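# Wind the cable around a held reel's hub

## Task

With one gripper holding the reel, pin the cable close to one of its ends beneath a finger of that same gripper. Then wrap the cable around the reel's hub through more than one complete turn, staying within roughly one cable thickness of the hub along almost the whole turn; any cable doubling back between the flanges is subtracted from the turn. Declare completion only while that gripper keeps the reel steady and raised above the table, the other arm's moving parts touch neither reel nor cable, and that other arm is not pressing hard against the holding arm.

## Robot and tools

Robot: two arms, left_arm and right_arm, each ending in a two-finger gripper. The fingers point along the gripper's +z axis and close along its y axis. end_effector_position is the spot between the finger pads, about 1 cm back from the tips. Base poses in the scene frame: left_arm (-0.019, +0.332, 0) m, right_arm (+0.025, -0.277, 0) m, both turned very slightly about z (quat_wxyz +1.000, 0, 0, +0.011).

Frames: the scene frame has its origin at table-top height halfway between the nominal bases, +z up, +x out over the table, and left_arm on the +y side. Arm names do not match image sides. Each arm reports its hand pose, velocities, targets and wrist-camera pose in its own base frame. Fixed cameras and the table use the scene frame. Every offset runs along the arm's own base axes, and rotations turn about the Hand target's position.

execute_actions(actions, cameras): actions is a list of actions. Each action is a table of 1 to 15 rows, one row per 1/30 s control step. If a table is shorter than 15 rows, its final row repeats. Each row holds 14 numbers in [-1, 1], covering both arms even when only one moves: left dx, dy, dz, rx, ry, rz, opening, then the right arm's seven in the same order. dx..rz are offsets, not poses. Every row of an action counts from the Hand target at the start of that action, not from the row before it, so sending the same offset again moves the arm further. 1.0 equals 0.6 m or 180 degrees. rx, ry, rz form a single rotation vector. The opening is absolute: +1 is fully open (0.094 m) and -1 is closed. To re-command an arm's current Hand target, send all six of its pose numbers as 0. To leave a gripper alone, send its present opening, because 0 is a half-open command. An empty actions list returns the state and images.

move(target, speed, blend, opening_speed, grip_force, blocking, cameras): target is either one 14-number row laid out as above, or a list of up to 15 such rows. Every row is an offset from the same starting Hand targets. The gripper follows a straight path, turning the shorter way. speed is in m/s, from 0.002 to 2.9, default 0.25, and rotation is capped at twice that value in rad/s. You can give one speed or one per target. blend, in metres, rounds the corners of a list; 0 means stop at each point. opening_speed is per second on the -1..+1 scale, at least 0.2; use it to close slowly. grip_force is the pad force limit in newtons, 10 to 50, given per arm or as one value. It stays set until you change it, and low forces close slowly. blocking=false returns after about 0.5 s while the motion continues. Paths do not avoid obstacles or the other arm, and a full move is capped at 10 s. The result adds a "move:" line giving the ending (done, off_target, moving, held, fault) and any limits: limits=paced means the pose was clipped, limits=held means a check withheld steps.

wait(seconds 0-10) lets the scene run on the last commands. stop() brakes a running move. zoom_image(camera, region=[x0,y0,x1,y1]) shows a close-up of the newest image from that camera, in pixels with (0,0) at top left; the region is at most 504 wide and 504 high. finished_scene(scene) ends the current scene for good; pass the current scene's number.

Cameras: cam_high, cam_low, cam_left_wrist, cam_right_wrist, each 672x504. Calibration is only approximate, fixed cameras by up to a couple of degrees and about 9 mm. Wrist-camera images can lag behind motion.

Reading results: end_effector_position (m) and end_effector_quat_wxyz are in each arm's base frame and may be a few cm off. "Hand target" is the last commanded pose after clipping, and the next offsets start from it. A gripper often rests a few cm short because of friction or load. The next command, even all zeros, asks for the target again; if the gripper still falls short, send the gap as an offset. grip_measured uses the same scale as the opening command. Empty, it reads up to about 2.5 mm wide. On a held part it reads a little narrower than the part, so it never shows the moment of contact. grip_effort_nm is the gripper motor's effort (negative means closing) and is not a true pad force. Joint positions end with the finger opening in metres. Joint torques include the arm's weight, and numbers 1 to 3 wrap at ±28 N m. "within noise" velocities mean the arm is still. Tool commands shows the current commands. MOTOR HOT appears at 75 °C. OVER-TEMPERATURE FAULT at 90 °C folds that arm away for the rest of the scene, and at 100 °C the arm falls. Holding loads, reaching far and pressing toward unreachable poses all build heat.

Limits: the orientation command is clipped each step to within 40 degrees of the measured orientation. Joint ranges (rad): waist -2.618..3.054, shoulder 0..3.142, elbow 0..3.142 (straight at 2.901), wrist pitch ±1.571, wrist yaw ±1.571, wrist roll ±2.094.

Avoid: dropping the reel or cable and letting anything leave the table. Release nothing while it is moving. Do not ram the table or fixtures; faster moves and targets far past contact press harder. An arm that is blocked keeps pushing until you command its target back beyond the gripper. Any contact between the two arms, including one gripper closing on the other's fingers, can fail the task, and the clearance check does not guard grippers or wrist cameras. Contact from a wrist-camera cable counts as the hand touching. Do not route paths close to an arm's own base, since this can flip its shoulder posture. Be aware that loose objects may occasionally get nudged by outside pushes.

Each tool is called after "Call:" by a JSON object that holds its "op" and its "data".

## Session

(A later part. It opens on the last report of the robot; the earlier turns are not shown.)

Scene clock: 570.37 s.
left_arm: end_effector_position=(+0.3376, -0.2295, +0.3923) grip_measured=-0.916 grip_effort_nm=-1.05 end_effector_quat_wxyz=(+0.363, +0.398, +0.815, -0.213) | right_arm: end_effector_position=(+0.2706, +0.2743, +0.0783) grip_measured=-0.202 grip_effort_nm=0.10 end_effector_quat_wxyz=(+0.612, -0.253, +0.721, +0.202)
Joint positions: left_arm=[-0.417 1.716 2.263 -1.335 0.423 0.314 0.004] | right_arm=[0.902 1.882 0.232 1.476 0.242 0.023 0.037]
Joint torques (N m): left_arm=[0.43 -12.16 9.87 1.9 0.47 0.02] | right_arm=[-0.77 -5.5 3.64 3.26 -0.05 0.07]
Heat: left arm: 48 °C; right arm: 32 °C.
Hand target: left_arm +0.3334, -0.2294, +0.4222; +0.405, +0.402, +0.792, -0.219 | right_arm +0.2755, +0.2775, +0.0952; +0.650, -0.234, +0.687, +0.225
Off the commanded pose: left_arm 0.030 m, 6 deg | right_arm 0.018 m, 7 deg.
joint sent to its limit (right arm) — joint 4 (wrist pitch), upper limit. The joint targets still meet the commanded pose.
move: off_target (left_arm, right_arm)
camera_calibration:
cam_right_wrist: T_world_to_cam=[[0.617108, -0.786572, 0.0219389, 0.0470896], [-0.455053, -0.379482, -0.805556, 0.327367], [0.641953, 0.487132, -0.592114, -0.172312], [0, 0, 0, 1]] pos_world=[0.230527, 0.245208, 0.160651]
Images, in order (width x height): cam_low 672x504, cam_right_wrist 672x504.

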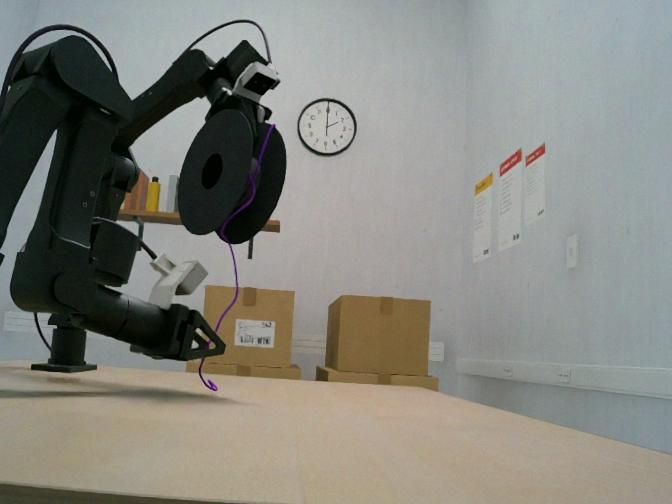

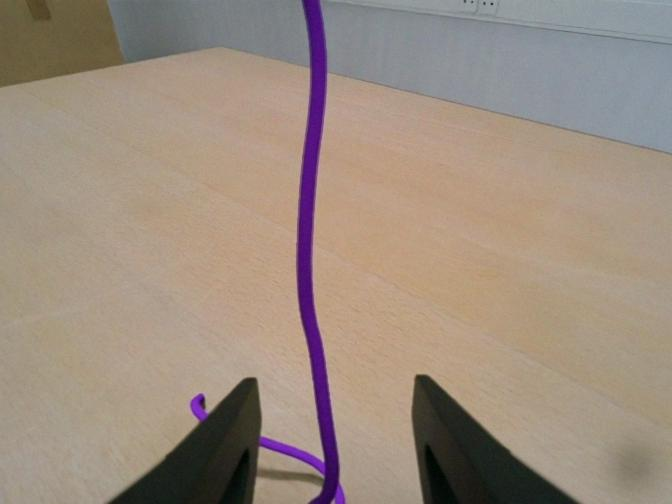

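Call:
{"op": "move", "data": {"target": [[0,0,0,0,0,0,-1,0.018,0.018,0.02,0,0,0,-0.2],[0,0,0,0,0,0,-1,0.018,0.018,0.02,0,0,0,-1]], "speed": 0.1, "cameras": ["cam_low","cam_right_wrist"]}}

Call:
{"op": "zoom_image", "data": {"camera": "cam_low", "region": [120, 130, 340, 410]}}

Scene clock: 572.23 s.
left_arm: end_effector_position=(+0.3376, -0.2295, +0.3923) grip_measured=-0.916 grip_effort_nm=-1.05 end_effector_quat_wxyz=(+0.363, +0.398, +0.815, -0.213) | right_arm: end_effector_position=(+0.2817, +0.2858, +0.0929) grip_measured=-0.958 grip_effort_nm=-1.04 end_effector_quat_wxyz=(+0.629, -0.246, +0.707, +0.212)
Joint positions: left_arm=[-0.417 1.716 2.263 -1.335 0.423 0.314 0.004] | right_arm=[0.894 1.887 0.288 1.476 0.232 0.019 0.002]
Joint torques (N m): left_arm=[0.39 -12.21 9.85 1.91 0.47 -0.01] | right_arm=[-0.79 -5.89 4.01 3.11 -0.07 -0.02]
Heat: left arm: 48 °C; right arm: 32 °C.
Hand target: left_arm +0.3334, -0.2294, +0.4222; +0.405, +0.402, +0.792, -0.219 | right_arm +0.2862, +0.2884, +0.1072; +0.650, -0.235, +0.687, +0.225
Off the commanded pose: left_arm 0.030 m, 6 deg | right_arm 0.015 m, 4 deg.
move: off_target (left_arm, right_arm); target 2's new opening was sent with right_arm's hand 0.015 m and 4 deg from that target
camera_calibration:
cam_right_wrist: T_world_to_cam=[[0.618366, -0.785799, 0.0119697, 0.0493348], [-0.426986, -0.348715, -0.834314, 0.33456], [0.659778, 0.5108, -0.551159, -0.191993], [0, 0, 0, 1]] pos_world=[0.239019, 0.253504, 0.172719]
Images, in order (width x height): cam_low 672x504, cam_right_wrist 672x504.

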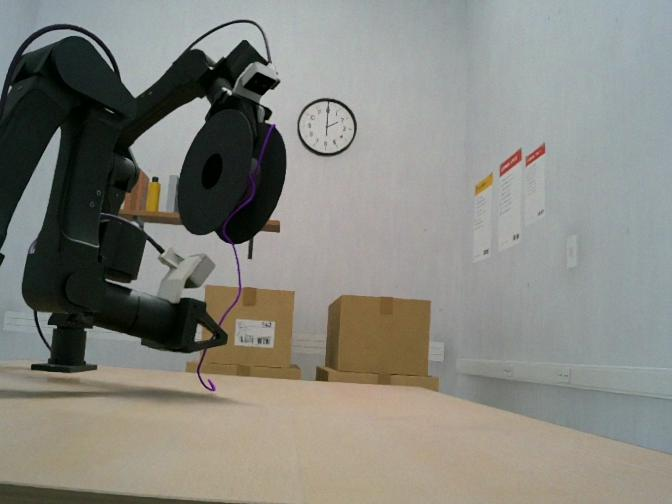

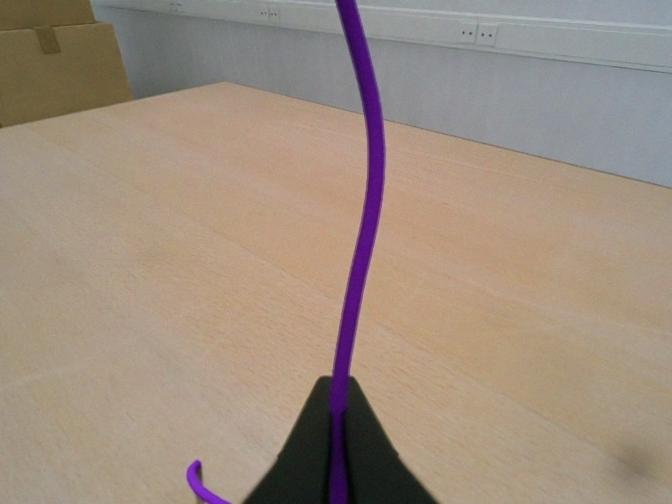

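Scaled by 1.800 from the camera's 672x504 image, which has a finer 960x720 frame.

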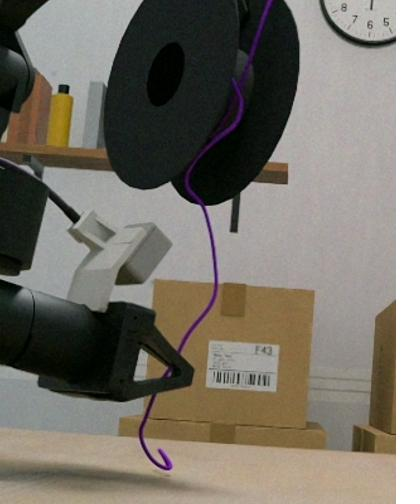

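Call:
{"op": "move", "data": {"target": [[0,0,0,0,0,0,-1,-0.08,0.18,0.04,0.12,0.085,-0.007,-1],[0,0,0,0,0,0,-1,-0.214,0.351,0.12,0.27,0.194,-0.017,-1]], "speed": 0.15, "blend": 0.04, "cameras": ["cam_low","cam_left_wrist","cam_right_wrist"]}}

Call:
{"op": "zoom_image", "data": {"camera": "cam_low", "region": [100, 90, 340, 350]}}

Scene clock: 577.13 s.
left_arm: end_effector_position=(+0.3376, -0.2295, +0.3923) grip_measured=-0.916 grip_effort_nm=-1.05 end_effector_quat_wxyz=(+0.363, +0.398, +0.815, -0.213) | right_arm: end_effector_position=(+0.1601, +0.4934, +0.1869) grip_measured=-0.958 grip_effort_nm=-1.04 end_effector_quat_wxyz=(+0.465, +0.146, +0.693, +0.532)
Joint positions: left_arm=[-0.417 1.716 2.263 -1.335 0.423 0.315 0.004] | right_arm=[1.527 2 1.014 0.983 0.883 1.063 0.002]
Joint torques (N m): left_arm=[0.4 -12.25 9.84 1.9 0.45 0] | right_arm=[0.47 -9.59 7.5 1.74 0.09 0.11]
Heat: left arm: 48 °C; right arm: 32 °C.
Hand target: left_arm +0.3334, -0.2294, +0.4222; +0.405, +0.402, +0.792, -0.219 | right_arm +0.1579, +0.4990, +0.1792; +0.464, +0.143, +0.699, +0.525
Off the commanded pose: left_arm 0.030 m, 6 deg | right_arm 0.010 m, 1 deg.
move: off_target (left_arm)
camera_calibration:
cam_left_wrist: T_world_to_cam=[[-0.794505, -0.605024, 0.0520376, 0.110028], [-0.567588, 0.709409, -0.417831, 0.555264], [0.215882, -0.361505, -0.907033, 0.29093], [0, 0, 0, 1]] pos_world=[0.339773, -0.222166, 0.490164]
cam_right_wrist: T_world_to_cam=[[0.297821, -0.391047, -0.870853, 0.308078], [-0.825582, 0.352507, -0.440628, 0.0777212], [0.479288, 0.850189, -0.217858, -0.366857], [0, 0, 0, 1]] pos_world=[0.148243, 0.404973, 0.222614]
Images, in order (width x height): cam_low 672x504, cam_left_wrist 672x504, cam_right_wrist 672x504.

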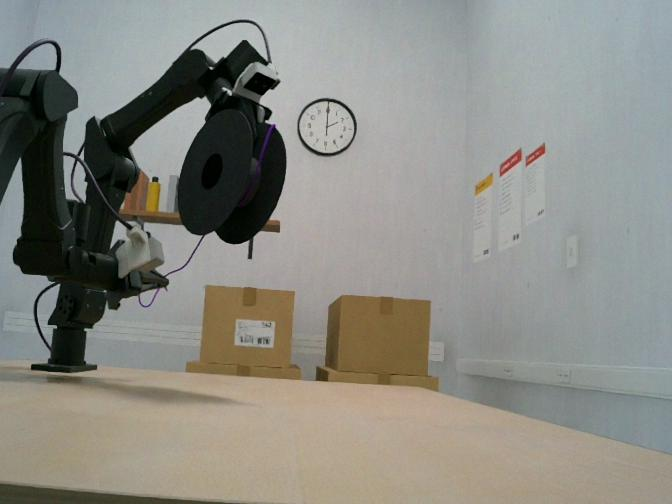

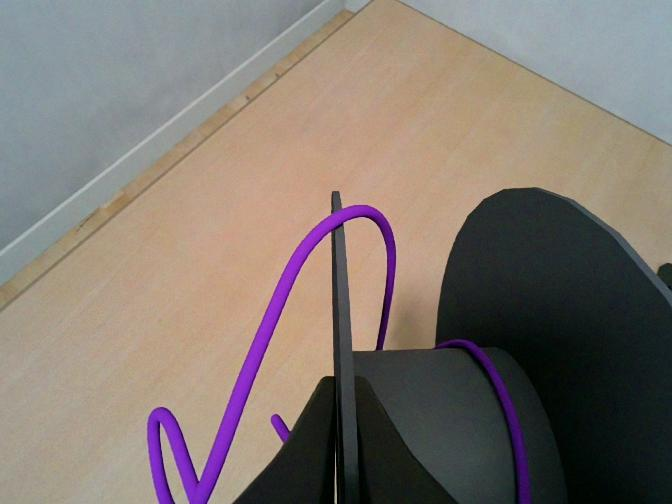

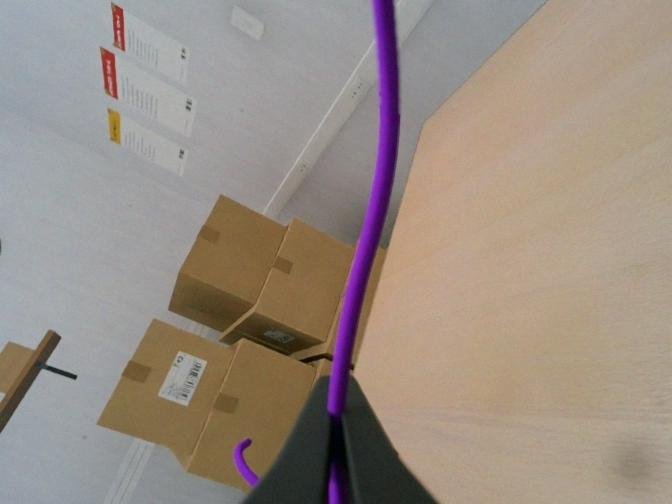

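Scaled by 1.938 from the camera's 672x504 image, which has a finer 960x720 frame.

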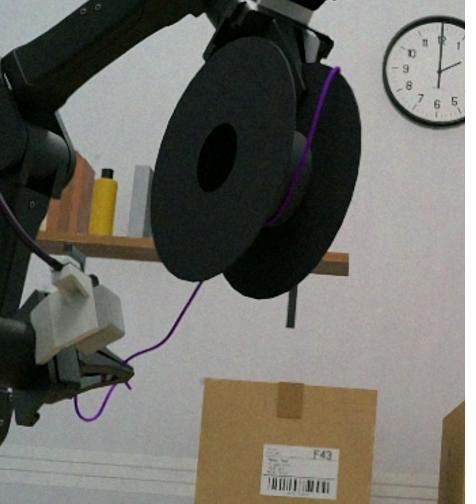

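Call:
{"op": "move", "data": {"target": [[0,0,0,0,0,0,-1,-0.043,0.062,0.15,0.113,0.081,-0.007,-1],[0,0,0,0,0,0,-1,-0.043,0.062,0.267,0.18,0.129,-0.012,-1]], "speed": 0.08, "blend": 0.02, "cameras": ["cam_low","cam_left_wrist","cam_right_wrist"]}}

Call:
{"op": "zoom_image", "data": {"camera": "cam_low", "region": [100, 90, 340, 350]}}

Scene clock: 582.70 s.
left_arm: end_effector_position=(+0.3362, -0.2288, +0.3907) grip_measured=-0.916 grip_effort_nm=-1.05 end_effector_quat_wxyz=(+0.359, +0.399, +0.817, -0.212) | right_arm: end_effector_position=(+0.1387, +0.5406, +0.3155) grip_measured=-0.958 grip_effort_nm=-1.04 end_effector_quat_wxyz=(+0.279, +0.376, +0.612, +0.637)
Joint positions: left_arm=[-0.417 1.716 2.263 -1.345 0.422 0.317 0.004] | right_arm=[1.59 1.953 1.56 0.336 0.983 1.756 0.002]
Joint torques (N m): left_arm=[0.43 -12.26 9.8 1.97 0.47 -0.01] | right_arm=[1.05 -15.79 9.24 1.63 0.11 0.08]
Heat: left arm: 48 °C; right arm: 32 °C.
Hand target: left_arm +0.3334, -0.2294, +0.4222; +0.405, +0.402, +0.792, -0.219 | right_arm +0.1320, +0.5362, +0.3394; +0.268, +0.380, +0.601, +0.650
Off the commanded pose: left_arm 0.032 m, 6 deg | right_arm 0.025 m, 2 deg.
move: off_target (left_arm, right_arm)
camera_calibration:
cam_left_wrist: T_world_to_cam=[[-0.794538, -0.604746, 0.0546955, 0.108515], [-0.570127, 0.711979, -0.409929, 0.55157], [0.208961, -0.356888, -0.910476, 0.294794], [0, 0, 0, 1]] pos_world=[0.339084, -0.221874, 0.488572]
cam_right_wrist: T_world_to_cam=[[-0.0978809, 0.0955565, -0.9906, 0.274493], [-0.869933, 0.475231, 0.1318, -0.140777], [0.483358, 0.874657, 0.0366117, -0.46282], [0, 0, 0, 1]] pos_world=[0.128109, 0.445481, 0.307412]
Images, in order (width x height): cam_low 672x504, cam_left_wrist 672x504, cam_right_wrist 672x504.

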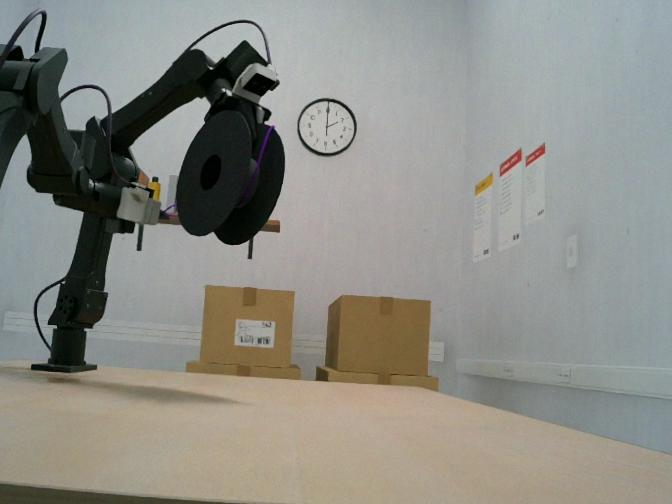

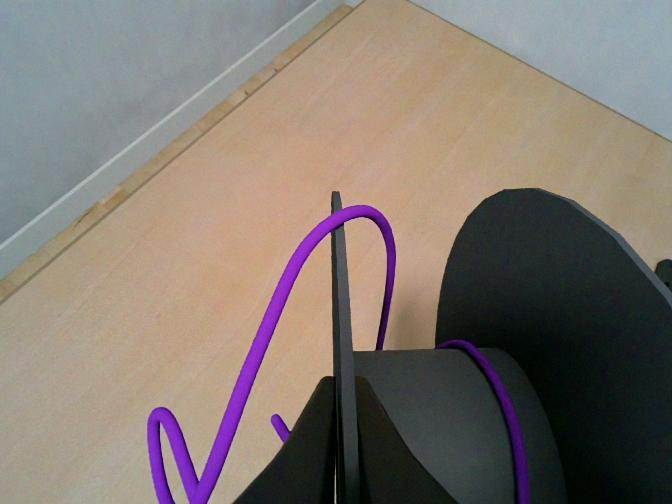

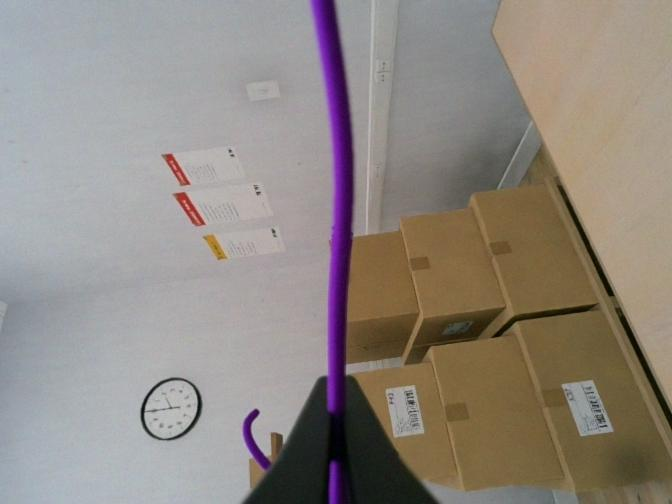

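Scaled by 1.938 from the camera's 672x504 image, which has a finer 960x720 frame.

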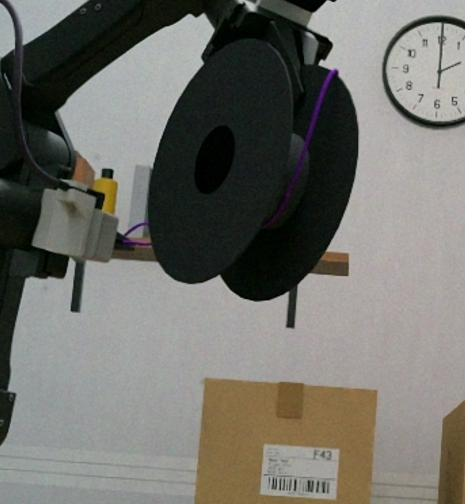

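Call:
{"op": "move", "data": {"target": [0,0,0,0,0,0,-1,-0.032,-0.063,0.14,0,0,0,-1], "speed": 0.07, "cameras": ["cam_low","cam_left_wrist","cam_right_wrist","cam_high"]}}

Call:
{"op": "zoom_image", "data": {"camera": "cam_low", "region": [100, 20, 340, 280]}}

Scene clock: 585.50 s.
left_arm: end_effector_position=(+0.3344, -0.2280, +0.3888) grip_measured=-0.916 grip_effort_nm=-1.05 end_effector_quat_wxyz=(+0.354, +0.398, +0.819, -0.212) | right_arm: end_effector_position=(+0.1204, +0.5049, +0.4005) grip_measured=-0.958 grip_effort_nm=-1.04 end_effector_quat_wxyz=(+0.285, +0.378, +0.611, +0.634)
Joint positions: left_arm=[-0.417 1.716 2.263 -1.356 0.422 0.317 0.004] | right_arm=[1.64 1.82 1.725 0.029 1.043 1.759 0.002]
Joint torques (N m): left_arm=[0.42 -12.34 9.72 2.09 0.46 -0.01] | right_arm=[1.25 -14.13 9.44 1.72 0.02 0.05]
Heat: left arm: 48 °C; right arm: 32 °C.
Hand target: left_arm +0.3334, -0.2294, +0.4222; +0.405, +0.402, +0.792, -0.219 | right_arm +0.1129, +0.4983, +0.4235; +0.268, +0.380, +0.601, +0.650
Off the commanded pose: left_arm 0.033 m, 7 deg | right_arm 0.025 m, 3 deg.
move: off_target (left_arm, right_arm)
camera_calibration:
cam_left_wrist: T_world_to_cam=[[-0.793948, -0.604998, 0.0601959, 0.105234], [-0.574352, 0.713869, -0.400637, 0.547505], [0.199412, -0.352659, -0.914257, 0.29944], [0, 0, 0, 1]] pos_world=[0.338299, -0.221581, 0.486782]
cam_right_wrist: T_world_to_cam=[[-0.094596, 0.0905524, -0.991389, 0.362807], [-0.865098, 0.485293, 0.126872, -0.154631], [0.492603, 0.86965, 0.0324299, -0.422787], [0, 0, 0, 1]] pos_world=[0.108815, 0.409865, 0.393012]

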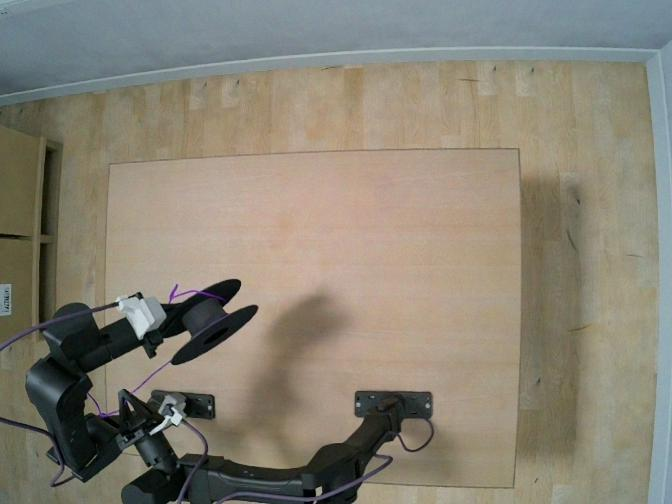

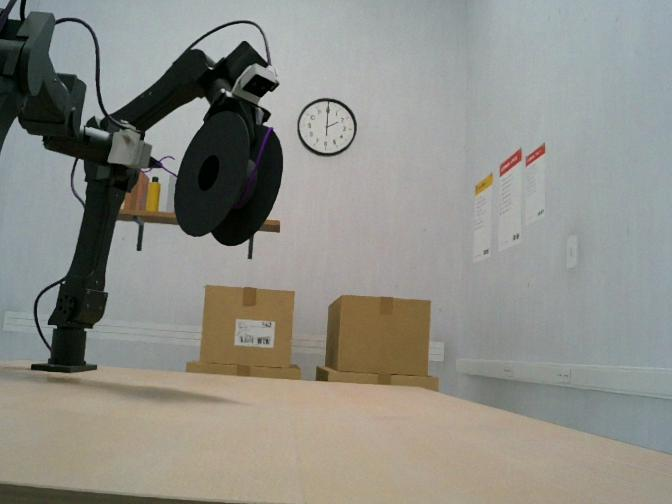

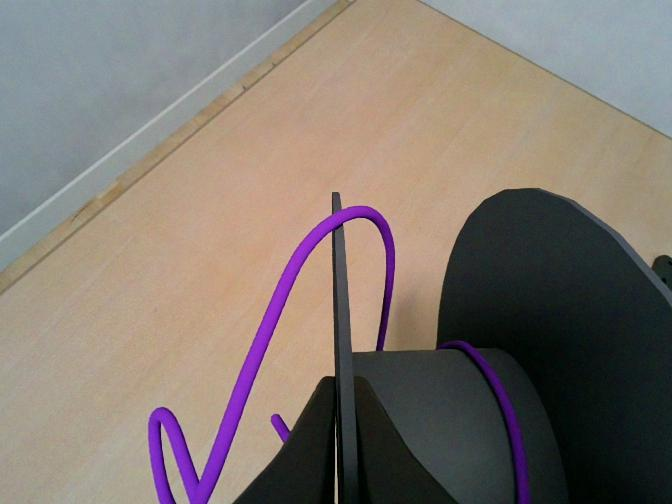

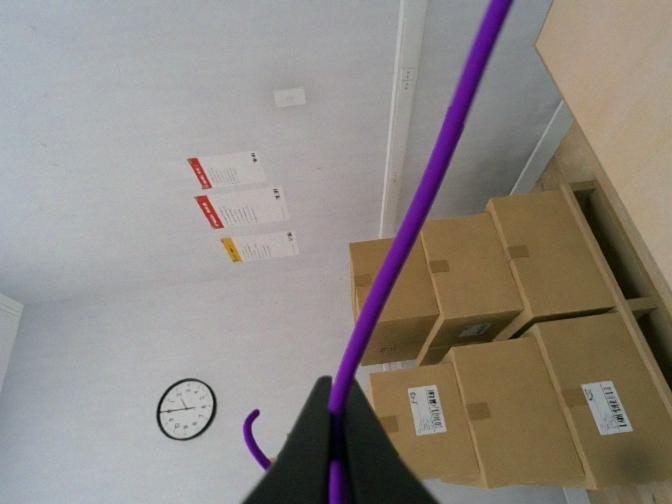

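Scaled by 1.938 from the camera's 672x504 image, which has a finer 960x720 frame.

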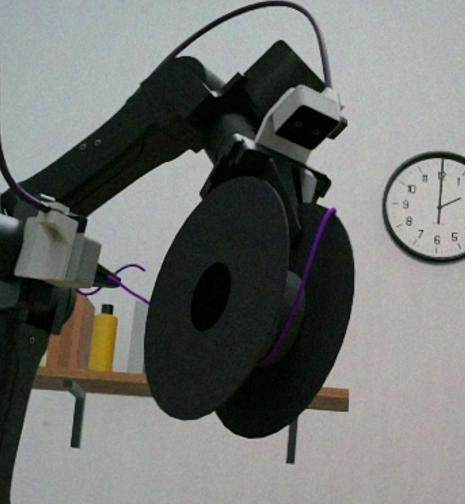

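Call:
{"op": "move", "data": {"target": [0,0,0,0,0,0,-1,0.042,-0.087,0.11,0,0,0,-1], "speed": 0.06, "cameras": ["cam_low","cam_left_wrist","cam_right_wrist","cam_high"]}}

Call:
{"op": "zoom_image", "data": {"camera": "cam_low", "region": [100, 0, 340, 260]}}

Scene clock: 588.30 s.
left_arm: end_effector_position=(+0.3344, -0.2280, +0.3887) grip_measured=-0.916 grip_effort_nm=-1.05 end_effector_quat_wxyz=(+0.353, +0.398, +0.819, -0.212) | right_arm: end_effector_position=(+0.1387, +0.4577, +0.4626) grip_measured=-0.958 grip_effort_nm=-1.04 end_effector_quat_wxyz=(+0.285, +0.373, +0.620, +0.629)
Joint positions: left_arm=[-0.417 1.716 2.263 -1.357 0.422 0.317 0.004] | right_arm=[1.595 1.694 1.846 -0.238 0.991 1.759 0.002]
Joint torques (N m): left_arm=[0.47 -12.38 9.69 2.07 0.47 -0.01] | right_arm=[-0.1 -12.64 9.5 1.94 -0.02 0.04]
Heat: left arm: 48 °C; right arm: 33 °C.
Hand target: left_arm +0.3334, -0.2294, +0.4222; +0.405, +0.402, +0.792, -0.219 | right_arm +0.1382, +0.4461, +0.4895; +0.268, +0.380, +0.601, +0.650
Off the commanded pose: left_arm 0.034 m, 7 deg | right_arm 0.029 m, 4 deg.
move: off_target (left_arm, right_arm)
camera_calibration:
cam_left_wrist: T_world_to_cam=[[-0.793917, -0.605019, 0.0603999, 0.105126], [-0.5745, 0.7139, -0.40037, 0.547393], [0.199112, -0.352561, -0.914361, 0.299523], [0, 0, 0, 1]] pos_world=[0.3383, -0.221581, 0.486682]
cam_right_wrist: T_world_to_cam=[[-0.0982948, 0.0699366, -0.992697, 0.440881], [-0.868709, 0.480598, 0.119876, -0.117908], [0.485472, 0.874148, 0.0135143, -0.384989], [0, 0, 0, 1]] pos_world=[0.12781, 0.36237, 0.456999]

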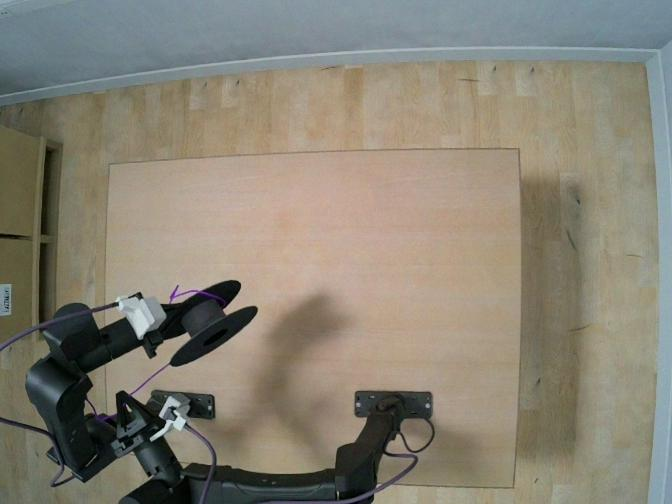

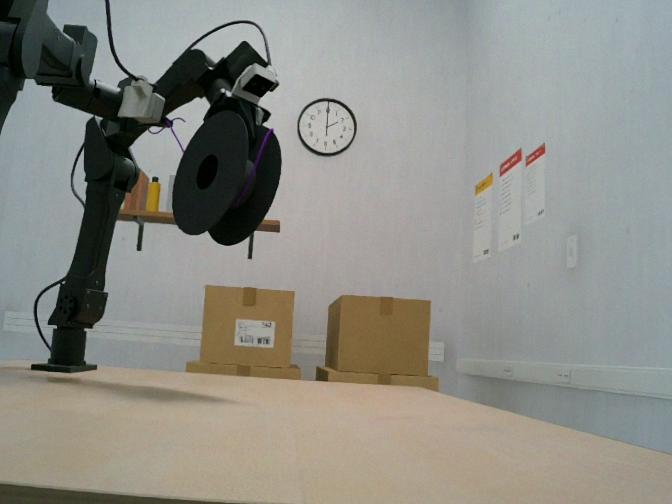

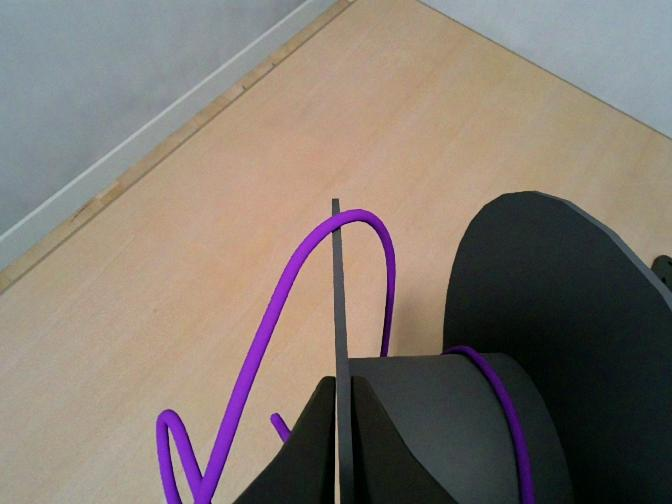

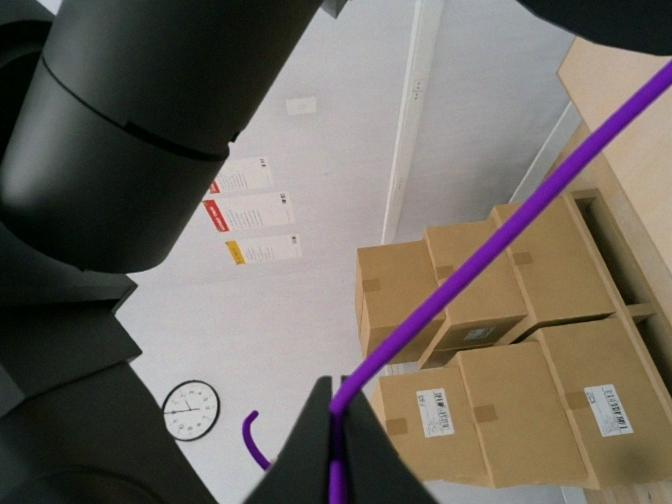

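Scaled by 1.938 from the camera's 672x504 image, which has a finer 960x720 frame.

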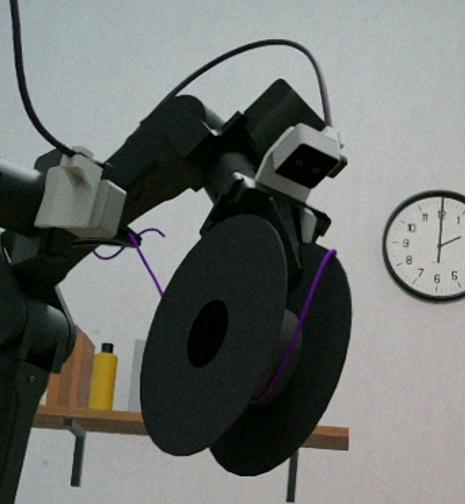

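Call:
{"op": "move", "data": {"target": [[0,0,0,0,0,0,-1,0.02,-0.09,0.03,0,0,0,-1],[0,0,0,0,0,0,-1,0.088,-0.178,0.06,0,0,0,-1]], "speed": 0.06, "blend": 0.01, "cameras": ["cam_low","cam_left_wrist","cam_right_wrist","cam_high"]}}

Call:
{"op": "zoom_image", "data": {"camera": "cam_low", "region": [100, 0, 340, 260]}}

Scene clock: 591.73 s.
left_arm: end_effector_position=(+0.3371, -0.2316, +0.3975) grip_measured=-0.916 grip_effort_nm=-1.05 end_effector_quat_wxyz=(+0.370, +0.398, +0.810, -0.219) | right_arm: end_effector_position=(+0.1897, +0.3584, +0.5053) grip_measured=-0.958 grip_effort_nm=-1.04 end_effector_quat_wxyz=(+0.268, +0.370, +0.627, +0.630)
Joint positions: left_arm=[-0.417 1.714 2.27 -1.325 0.435 0.309 0.004] | right_arm=[1.39 1.41 1.773 -0.447 0.753 1.759 0.002]
Joint torques (N m): left_arm=[0.31 -11.79 9.48 1.82 0.3 0.05] | right_arm=[-0.65 -10.07 6.24 2.38 0.23 -0.02]
Heat: left arm: 48 °C; right arm: 32 °C.
Hand target: left_arm +0.3334, -0.2294, +0.4224; +0.405, +0.402, +0.792, -0.219 | right_arm +0.1909, +0.3394, +0.5254; +0.268, +0.380, +0.601, +0.650
Off the commanded pose: left_arm 0.025 m, 5 deg | right_arm 0.028 m, 4 deg.
move: off_target (left_arm, right_arm)
camera_calibration:
cam_left_wrist: T_world_to_cam=[[-0.79824, -0.599797, 0.0552787, 0.109295], [-0.559753, 0.704778, -0.435849, 0.562064], [0.222462, -0.378854, -0.898321, 0.285437], [0, 0, 0, 1]] pos_world=[0.338362, -0.222436, 0.495347]
cam_right_wrist: T_world_to_cam=[[-0.120166, 0.0694908, -0.990319, 0.49832], [-0.880866, 0.452606, 0.138644, -0.028082], [0.457859, 0.888999, 0.00682432, -0.320282], [0, 0, 0, 1]] pos_world=[0.181789, 0.262812, 0.499574]

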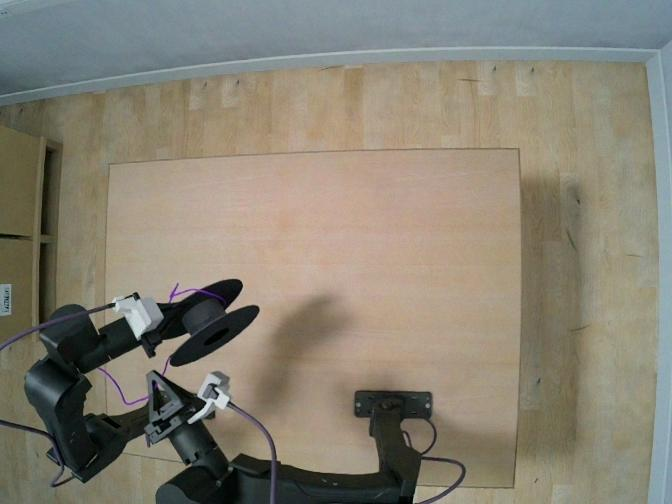

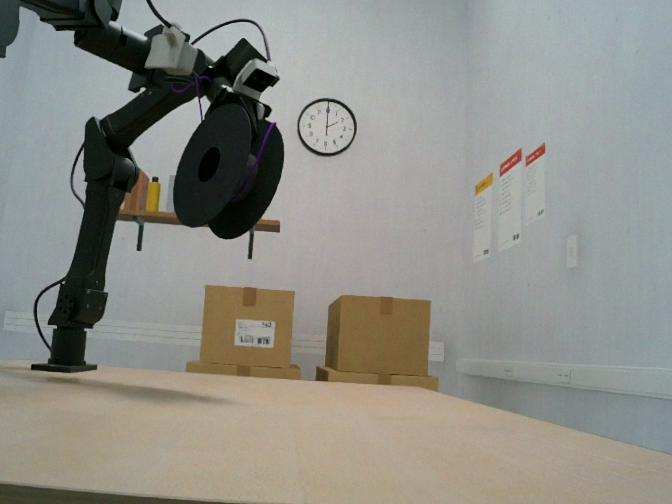

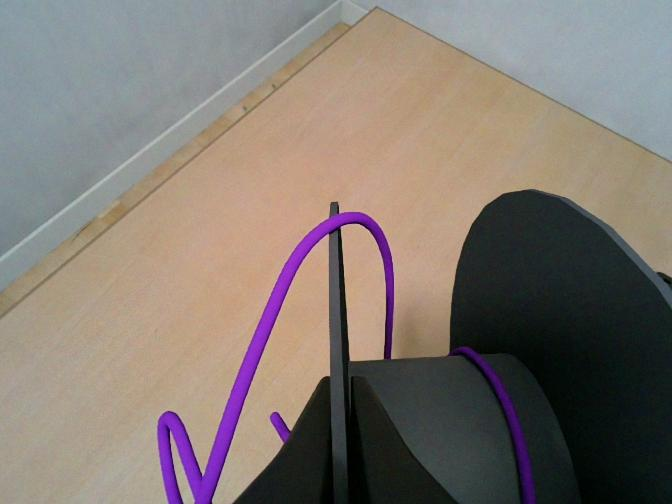

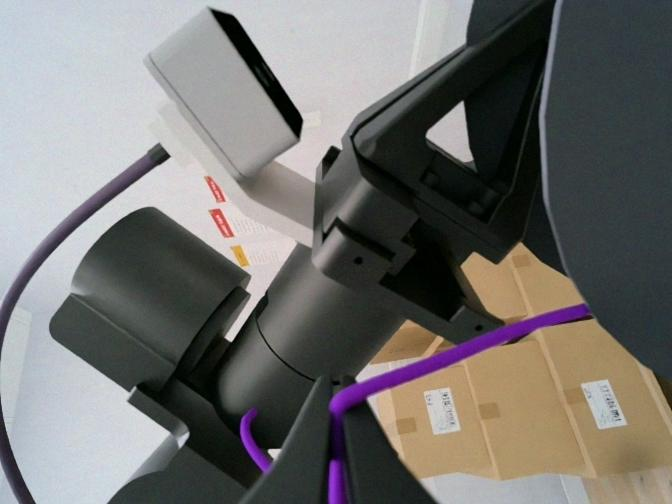

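Scaled by 1.938 from the camera's 672x504 image, which has a finer 960x720 frame.

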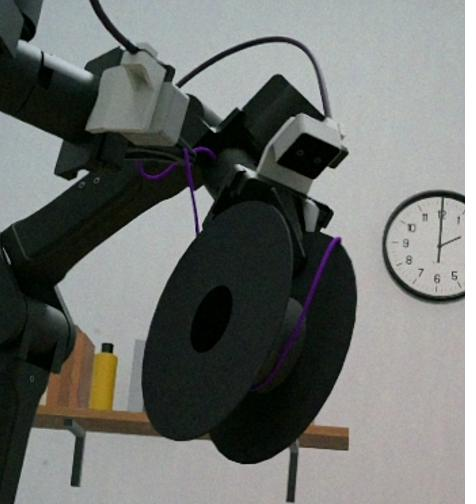

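Call:
{"op": "zoom_image", "data": {"camera": "cam_right_wrist", "region": [300, 200, 660, 450]}}

Call:
{"op": "zoom_image", "data": {"camera": "cam_high", "region": [60, 260, 280, 480]}}

Call:
{"op": "zoom_image", "data": {"camera": "cam_low", "region": [170, 20, 310, 140]}}

Scaled by 1.400 from the camera's 672x504 image, which has a finer 960x720 frame.

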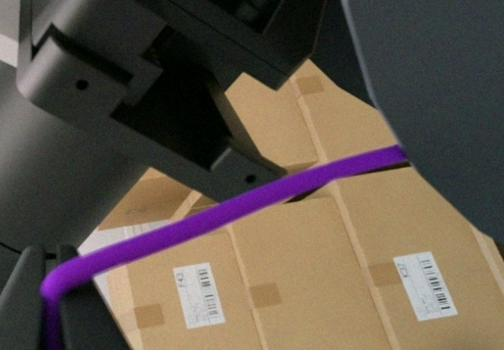

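Scaled by 2.291 from the camera's 672x504 image, which has a finer 960x720 frame.

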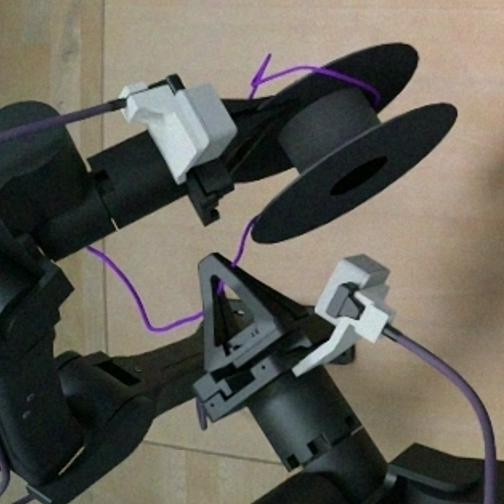

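Scaled by 3.600 from the camera's 672x504 image, which has a finer 960x720 frame.

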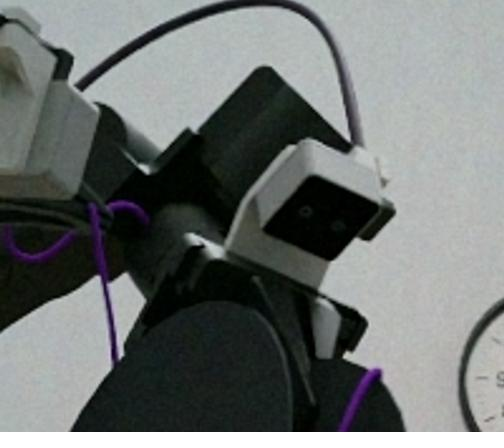

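Call:
{"op": "move", "data": {"target": [[0,0,0,0,0,0,-1,-0.005,0.02,-0.03,0,0,0,-1],[0,0,0,0,0,0,-1,-0.005,0.02,-0.03,0,0,0,-0.87],[0,0,0,0,0,0,-1,0.03,-0.03,0.05,0,0,0,-0.87],[0,0,0,0,0,0,-1,0.03,-0.03,0.05,0,0,0,-1]], "speed": 0.06, "opening_speed": 0.3, "cameras": ["cam_low","cam_left_wrist","cam_right_wrist","cam_high"]}}

Call:
{"op": "zoom_image", "data": {"camera": "cam_low", "region": [150, 0, 310, 140]}}

Scene clock: 597.60 s.
left_arm: end_effector_position=(+0.3381, -0.2322, +0.3987) grip_measured=-0.916 grip_effort_nm=-1.05 end_effector_quat_wxyz=(+0.373, +0.399, +0.808, -0.219) | right_arm: end_effector_position=(+0.2060, +0.3284, +0.5407) grip_measured=-0.948 grip_effort_nm=-1.02 end_effector_quat_wxyz=(+0.264, +0.375, +0.618, +0.638)
Joint positions: left_arm=[-0.417 1.714 2.27 -1.318 0.436 0.311 0.004] | right_arm=[1.299 1.407 1.928 -0.578 0.665 1.759 0.002]
Joint torques (N m): left_arm=[0.34 -11.77 9.52 1.78 0.29 0.01] | right_arm=[-0.8 -5.37 8.49 2.27 0.15 -0.05]
Heat: left arm: 47 °C; right arm: 33 °C.
Hand target: left_arm +0.3334, -0.2294, +0.4223; +0.405, +0.402, +0.792, -0.219 | right_arm +0.2090, +0.3214, +0.5554; +0.268, +0.380, +0.601, +0.650
Off the commanded pose: left_arm 0.024 m, 4 deg | right_arm 0.017 m, 2 deg.
move: off_target (left_arm, right_arm); target 2's new opening was sent with right_arm's hand 0.011 m and 2 deg from that target; target 4's new opening was sent with right_arm's hand 0.016 m and 2 deg from that target
camera_calibration:
cam_left_wrist: T_world_to_cam=[[-0.799862, -0.598044, 0.0506484, 0.112523], [-0.555024, 0.704923, -0.441623, 0.564253], [0.228407, -0.381349, -0.89577, 0.282497], [0, 0, 0, 1]] pos_world=[0.338652, -0.222732, 0.49654]
cam_right_wrist: T_world_to_cam=[[-0.120117, 0.0966249, -0.988046, 0.527366], [-0.879361, 0.451557, 0.151064, -0.0117308], [0.460755, 0.886995, 0.0307284, -0.31418], [0, 0, 0, 1]] pos_world=[0.19779, 0.233016, 0.532488]

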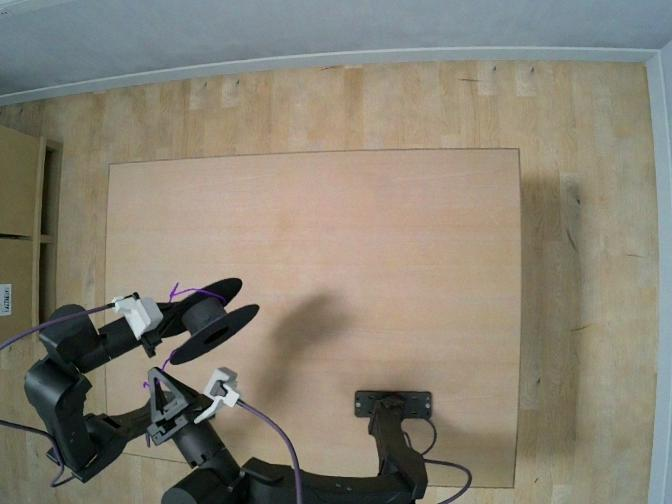

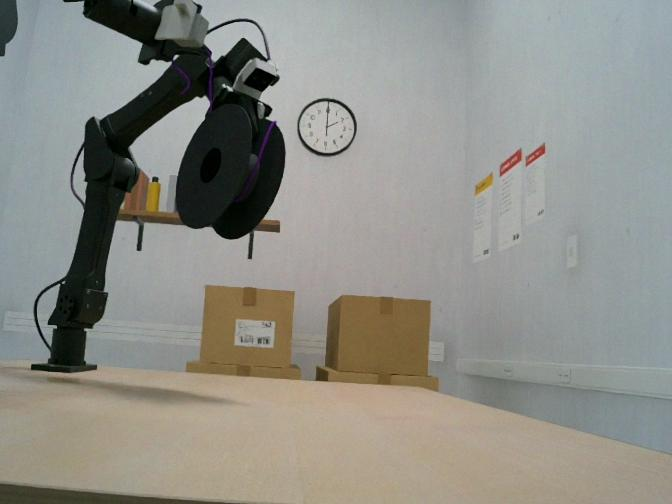

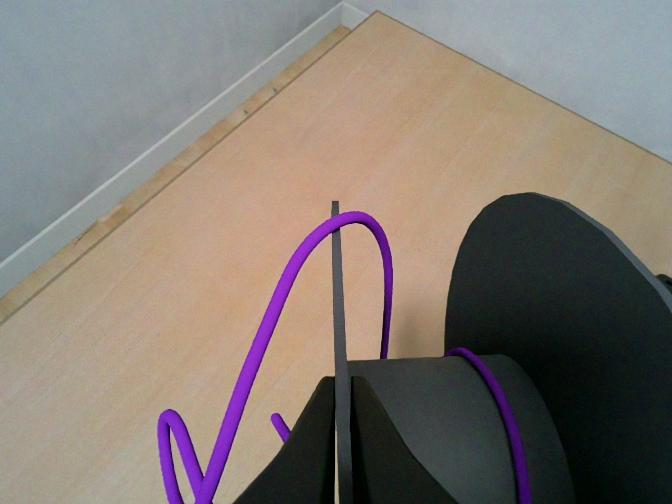

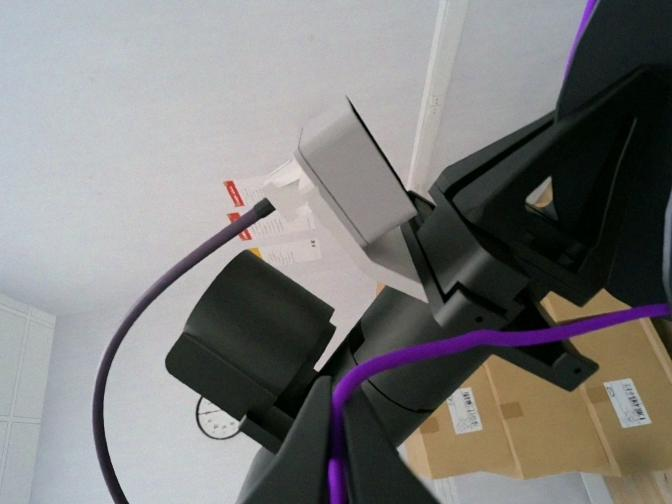

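Scaled by 3.150 from the camera's 672x504 image, which has a finer 960x720 frame.

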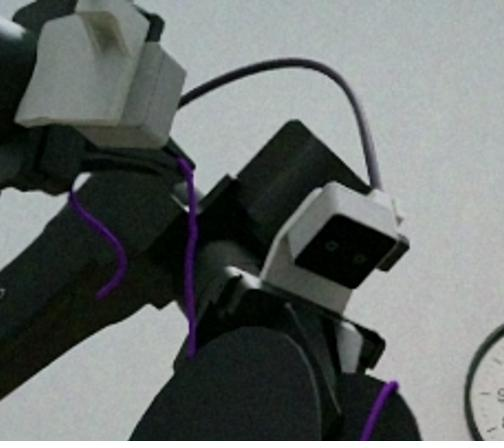

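Call:
{"op": "move", "data": {"target": [0,0,0,0,0,0,-1,0.065,-0.088,-0.05,0,0,0,-1], "speed": 0.05, "cameras": ["cam_low","cam_left_wrist","cam_right_wrist","cam_high"]}}

Call:
{"op": "zoom_image", "data": {"camera": "cam_low", "region": [150, 0, 310, 140]}}

Scene clock: 600.33 s.
left_arm: end_effector_position=(+0.3383, -0.2318, +0.3985) grip_measured=-0.916 grip_effort_nm=-1.05 end_effector_quat_wxyz=(+0.373, +0.399, +0.809, -0.218) | right_arm: end_effector_position=(+0.2483, +0.2797, +0.5152) grip_measured=-0.949 grip_effort_nm=-1.04 end_effector_quat_wxyz=(+0.258, +0.380, +0.617, +0.639)
Joint positions: left_arm=[-0.417 1.714 2.27 -1.319 0.433 0.311 0.004] | right_arm=[1.028 1.245 1.687 -0.496 0.392 1.759 0.002]
Joint torques (N m): left_arm=[0.34 -11.78 9.57 1.78 0.32 0.01] | right_arm=[-1.02 -6.6 5.35 2.48 0.14 -0.1]
Heat: left arm: 47 °C; right arm: 33 °C.
Hand target: left_arm +0.3334, -0.2294, +0.4223; +0.405, +0.402, +0.792, -0.219 | right_arm +0.2479, +0.2685, +0.5255; +0.268, +0.380, +0.601, +0.650
Off the commanded pose: left_arm 0.024 m, 4 deg | right_arm 0.015 m, 2 deg.
move: off_target (left_arm, right_arm)
camera_calibration:
cam_left_wrist: T_world_to_cam=[[-0.798693, -0.59972, 0.0492536, 0.112732], [-0.556255, 0.704627, -0.440547, 0.563954], [0.2295, -0.37926, -0.896377, 0.282744], [0, 0, 0, 1]] pos_world=[0.338851, -0.222536, 0.496341]
cam_right_wrist: T_world_to_cam=[[-0.132023, 0.106512, -0.985508, 0.510784], [-0.877787, 0.449314, 0.166153, 0.0437072], [0.4605, 0.887002, 0.0341747, -0.29139], [0, 0, 0, 1]] pos_world=[0.239986, 0.184421, 0.506078]

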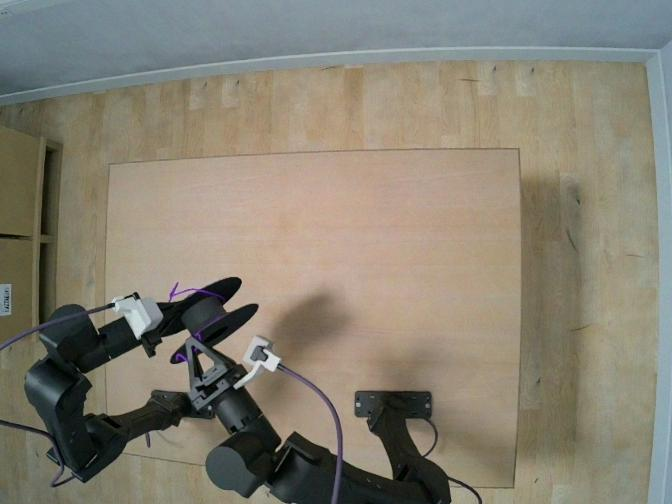

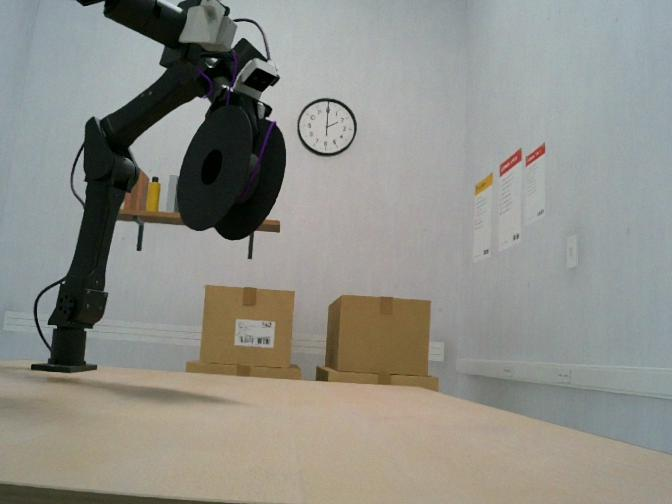

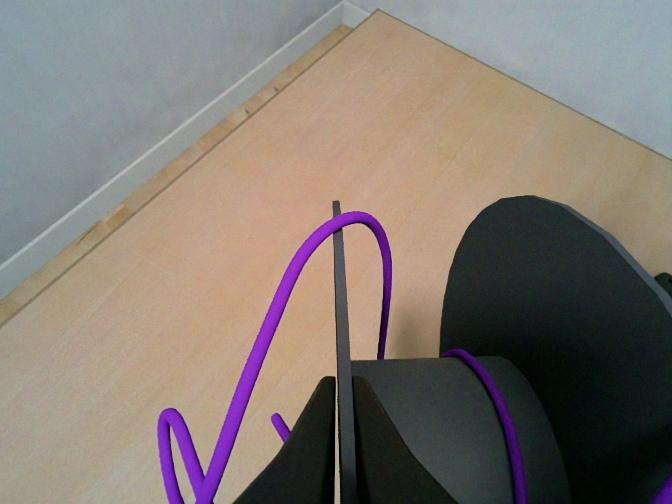

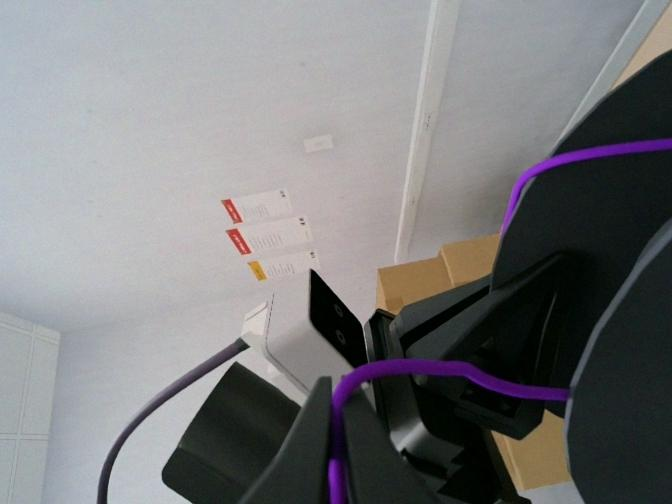

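Scaled by 3.150 from the camera's 672x504 image, which has a finer 960x720 frame.

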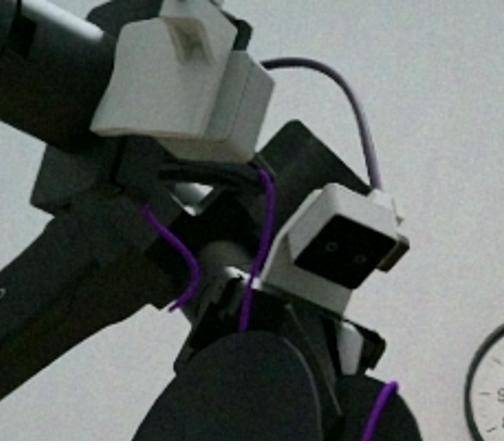

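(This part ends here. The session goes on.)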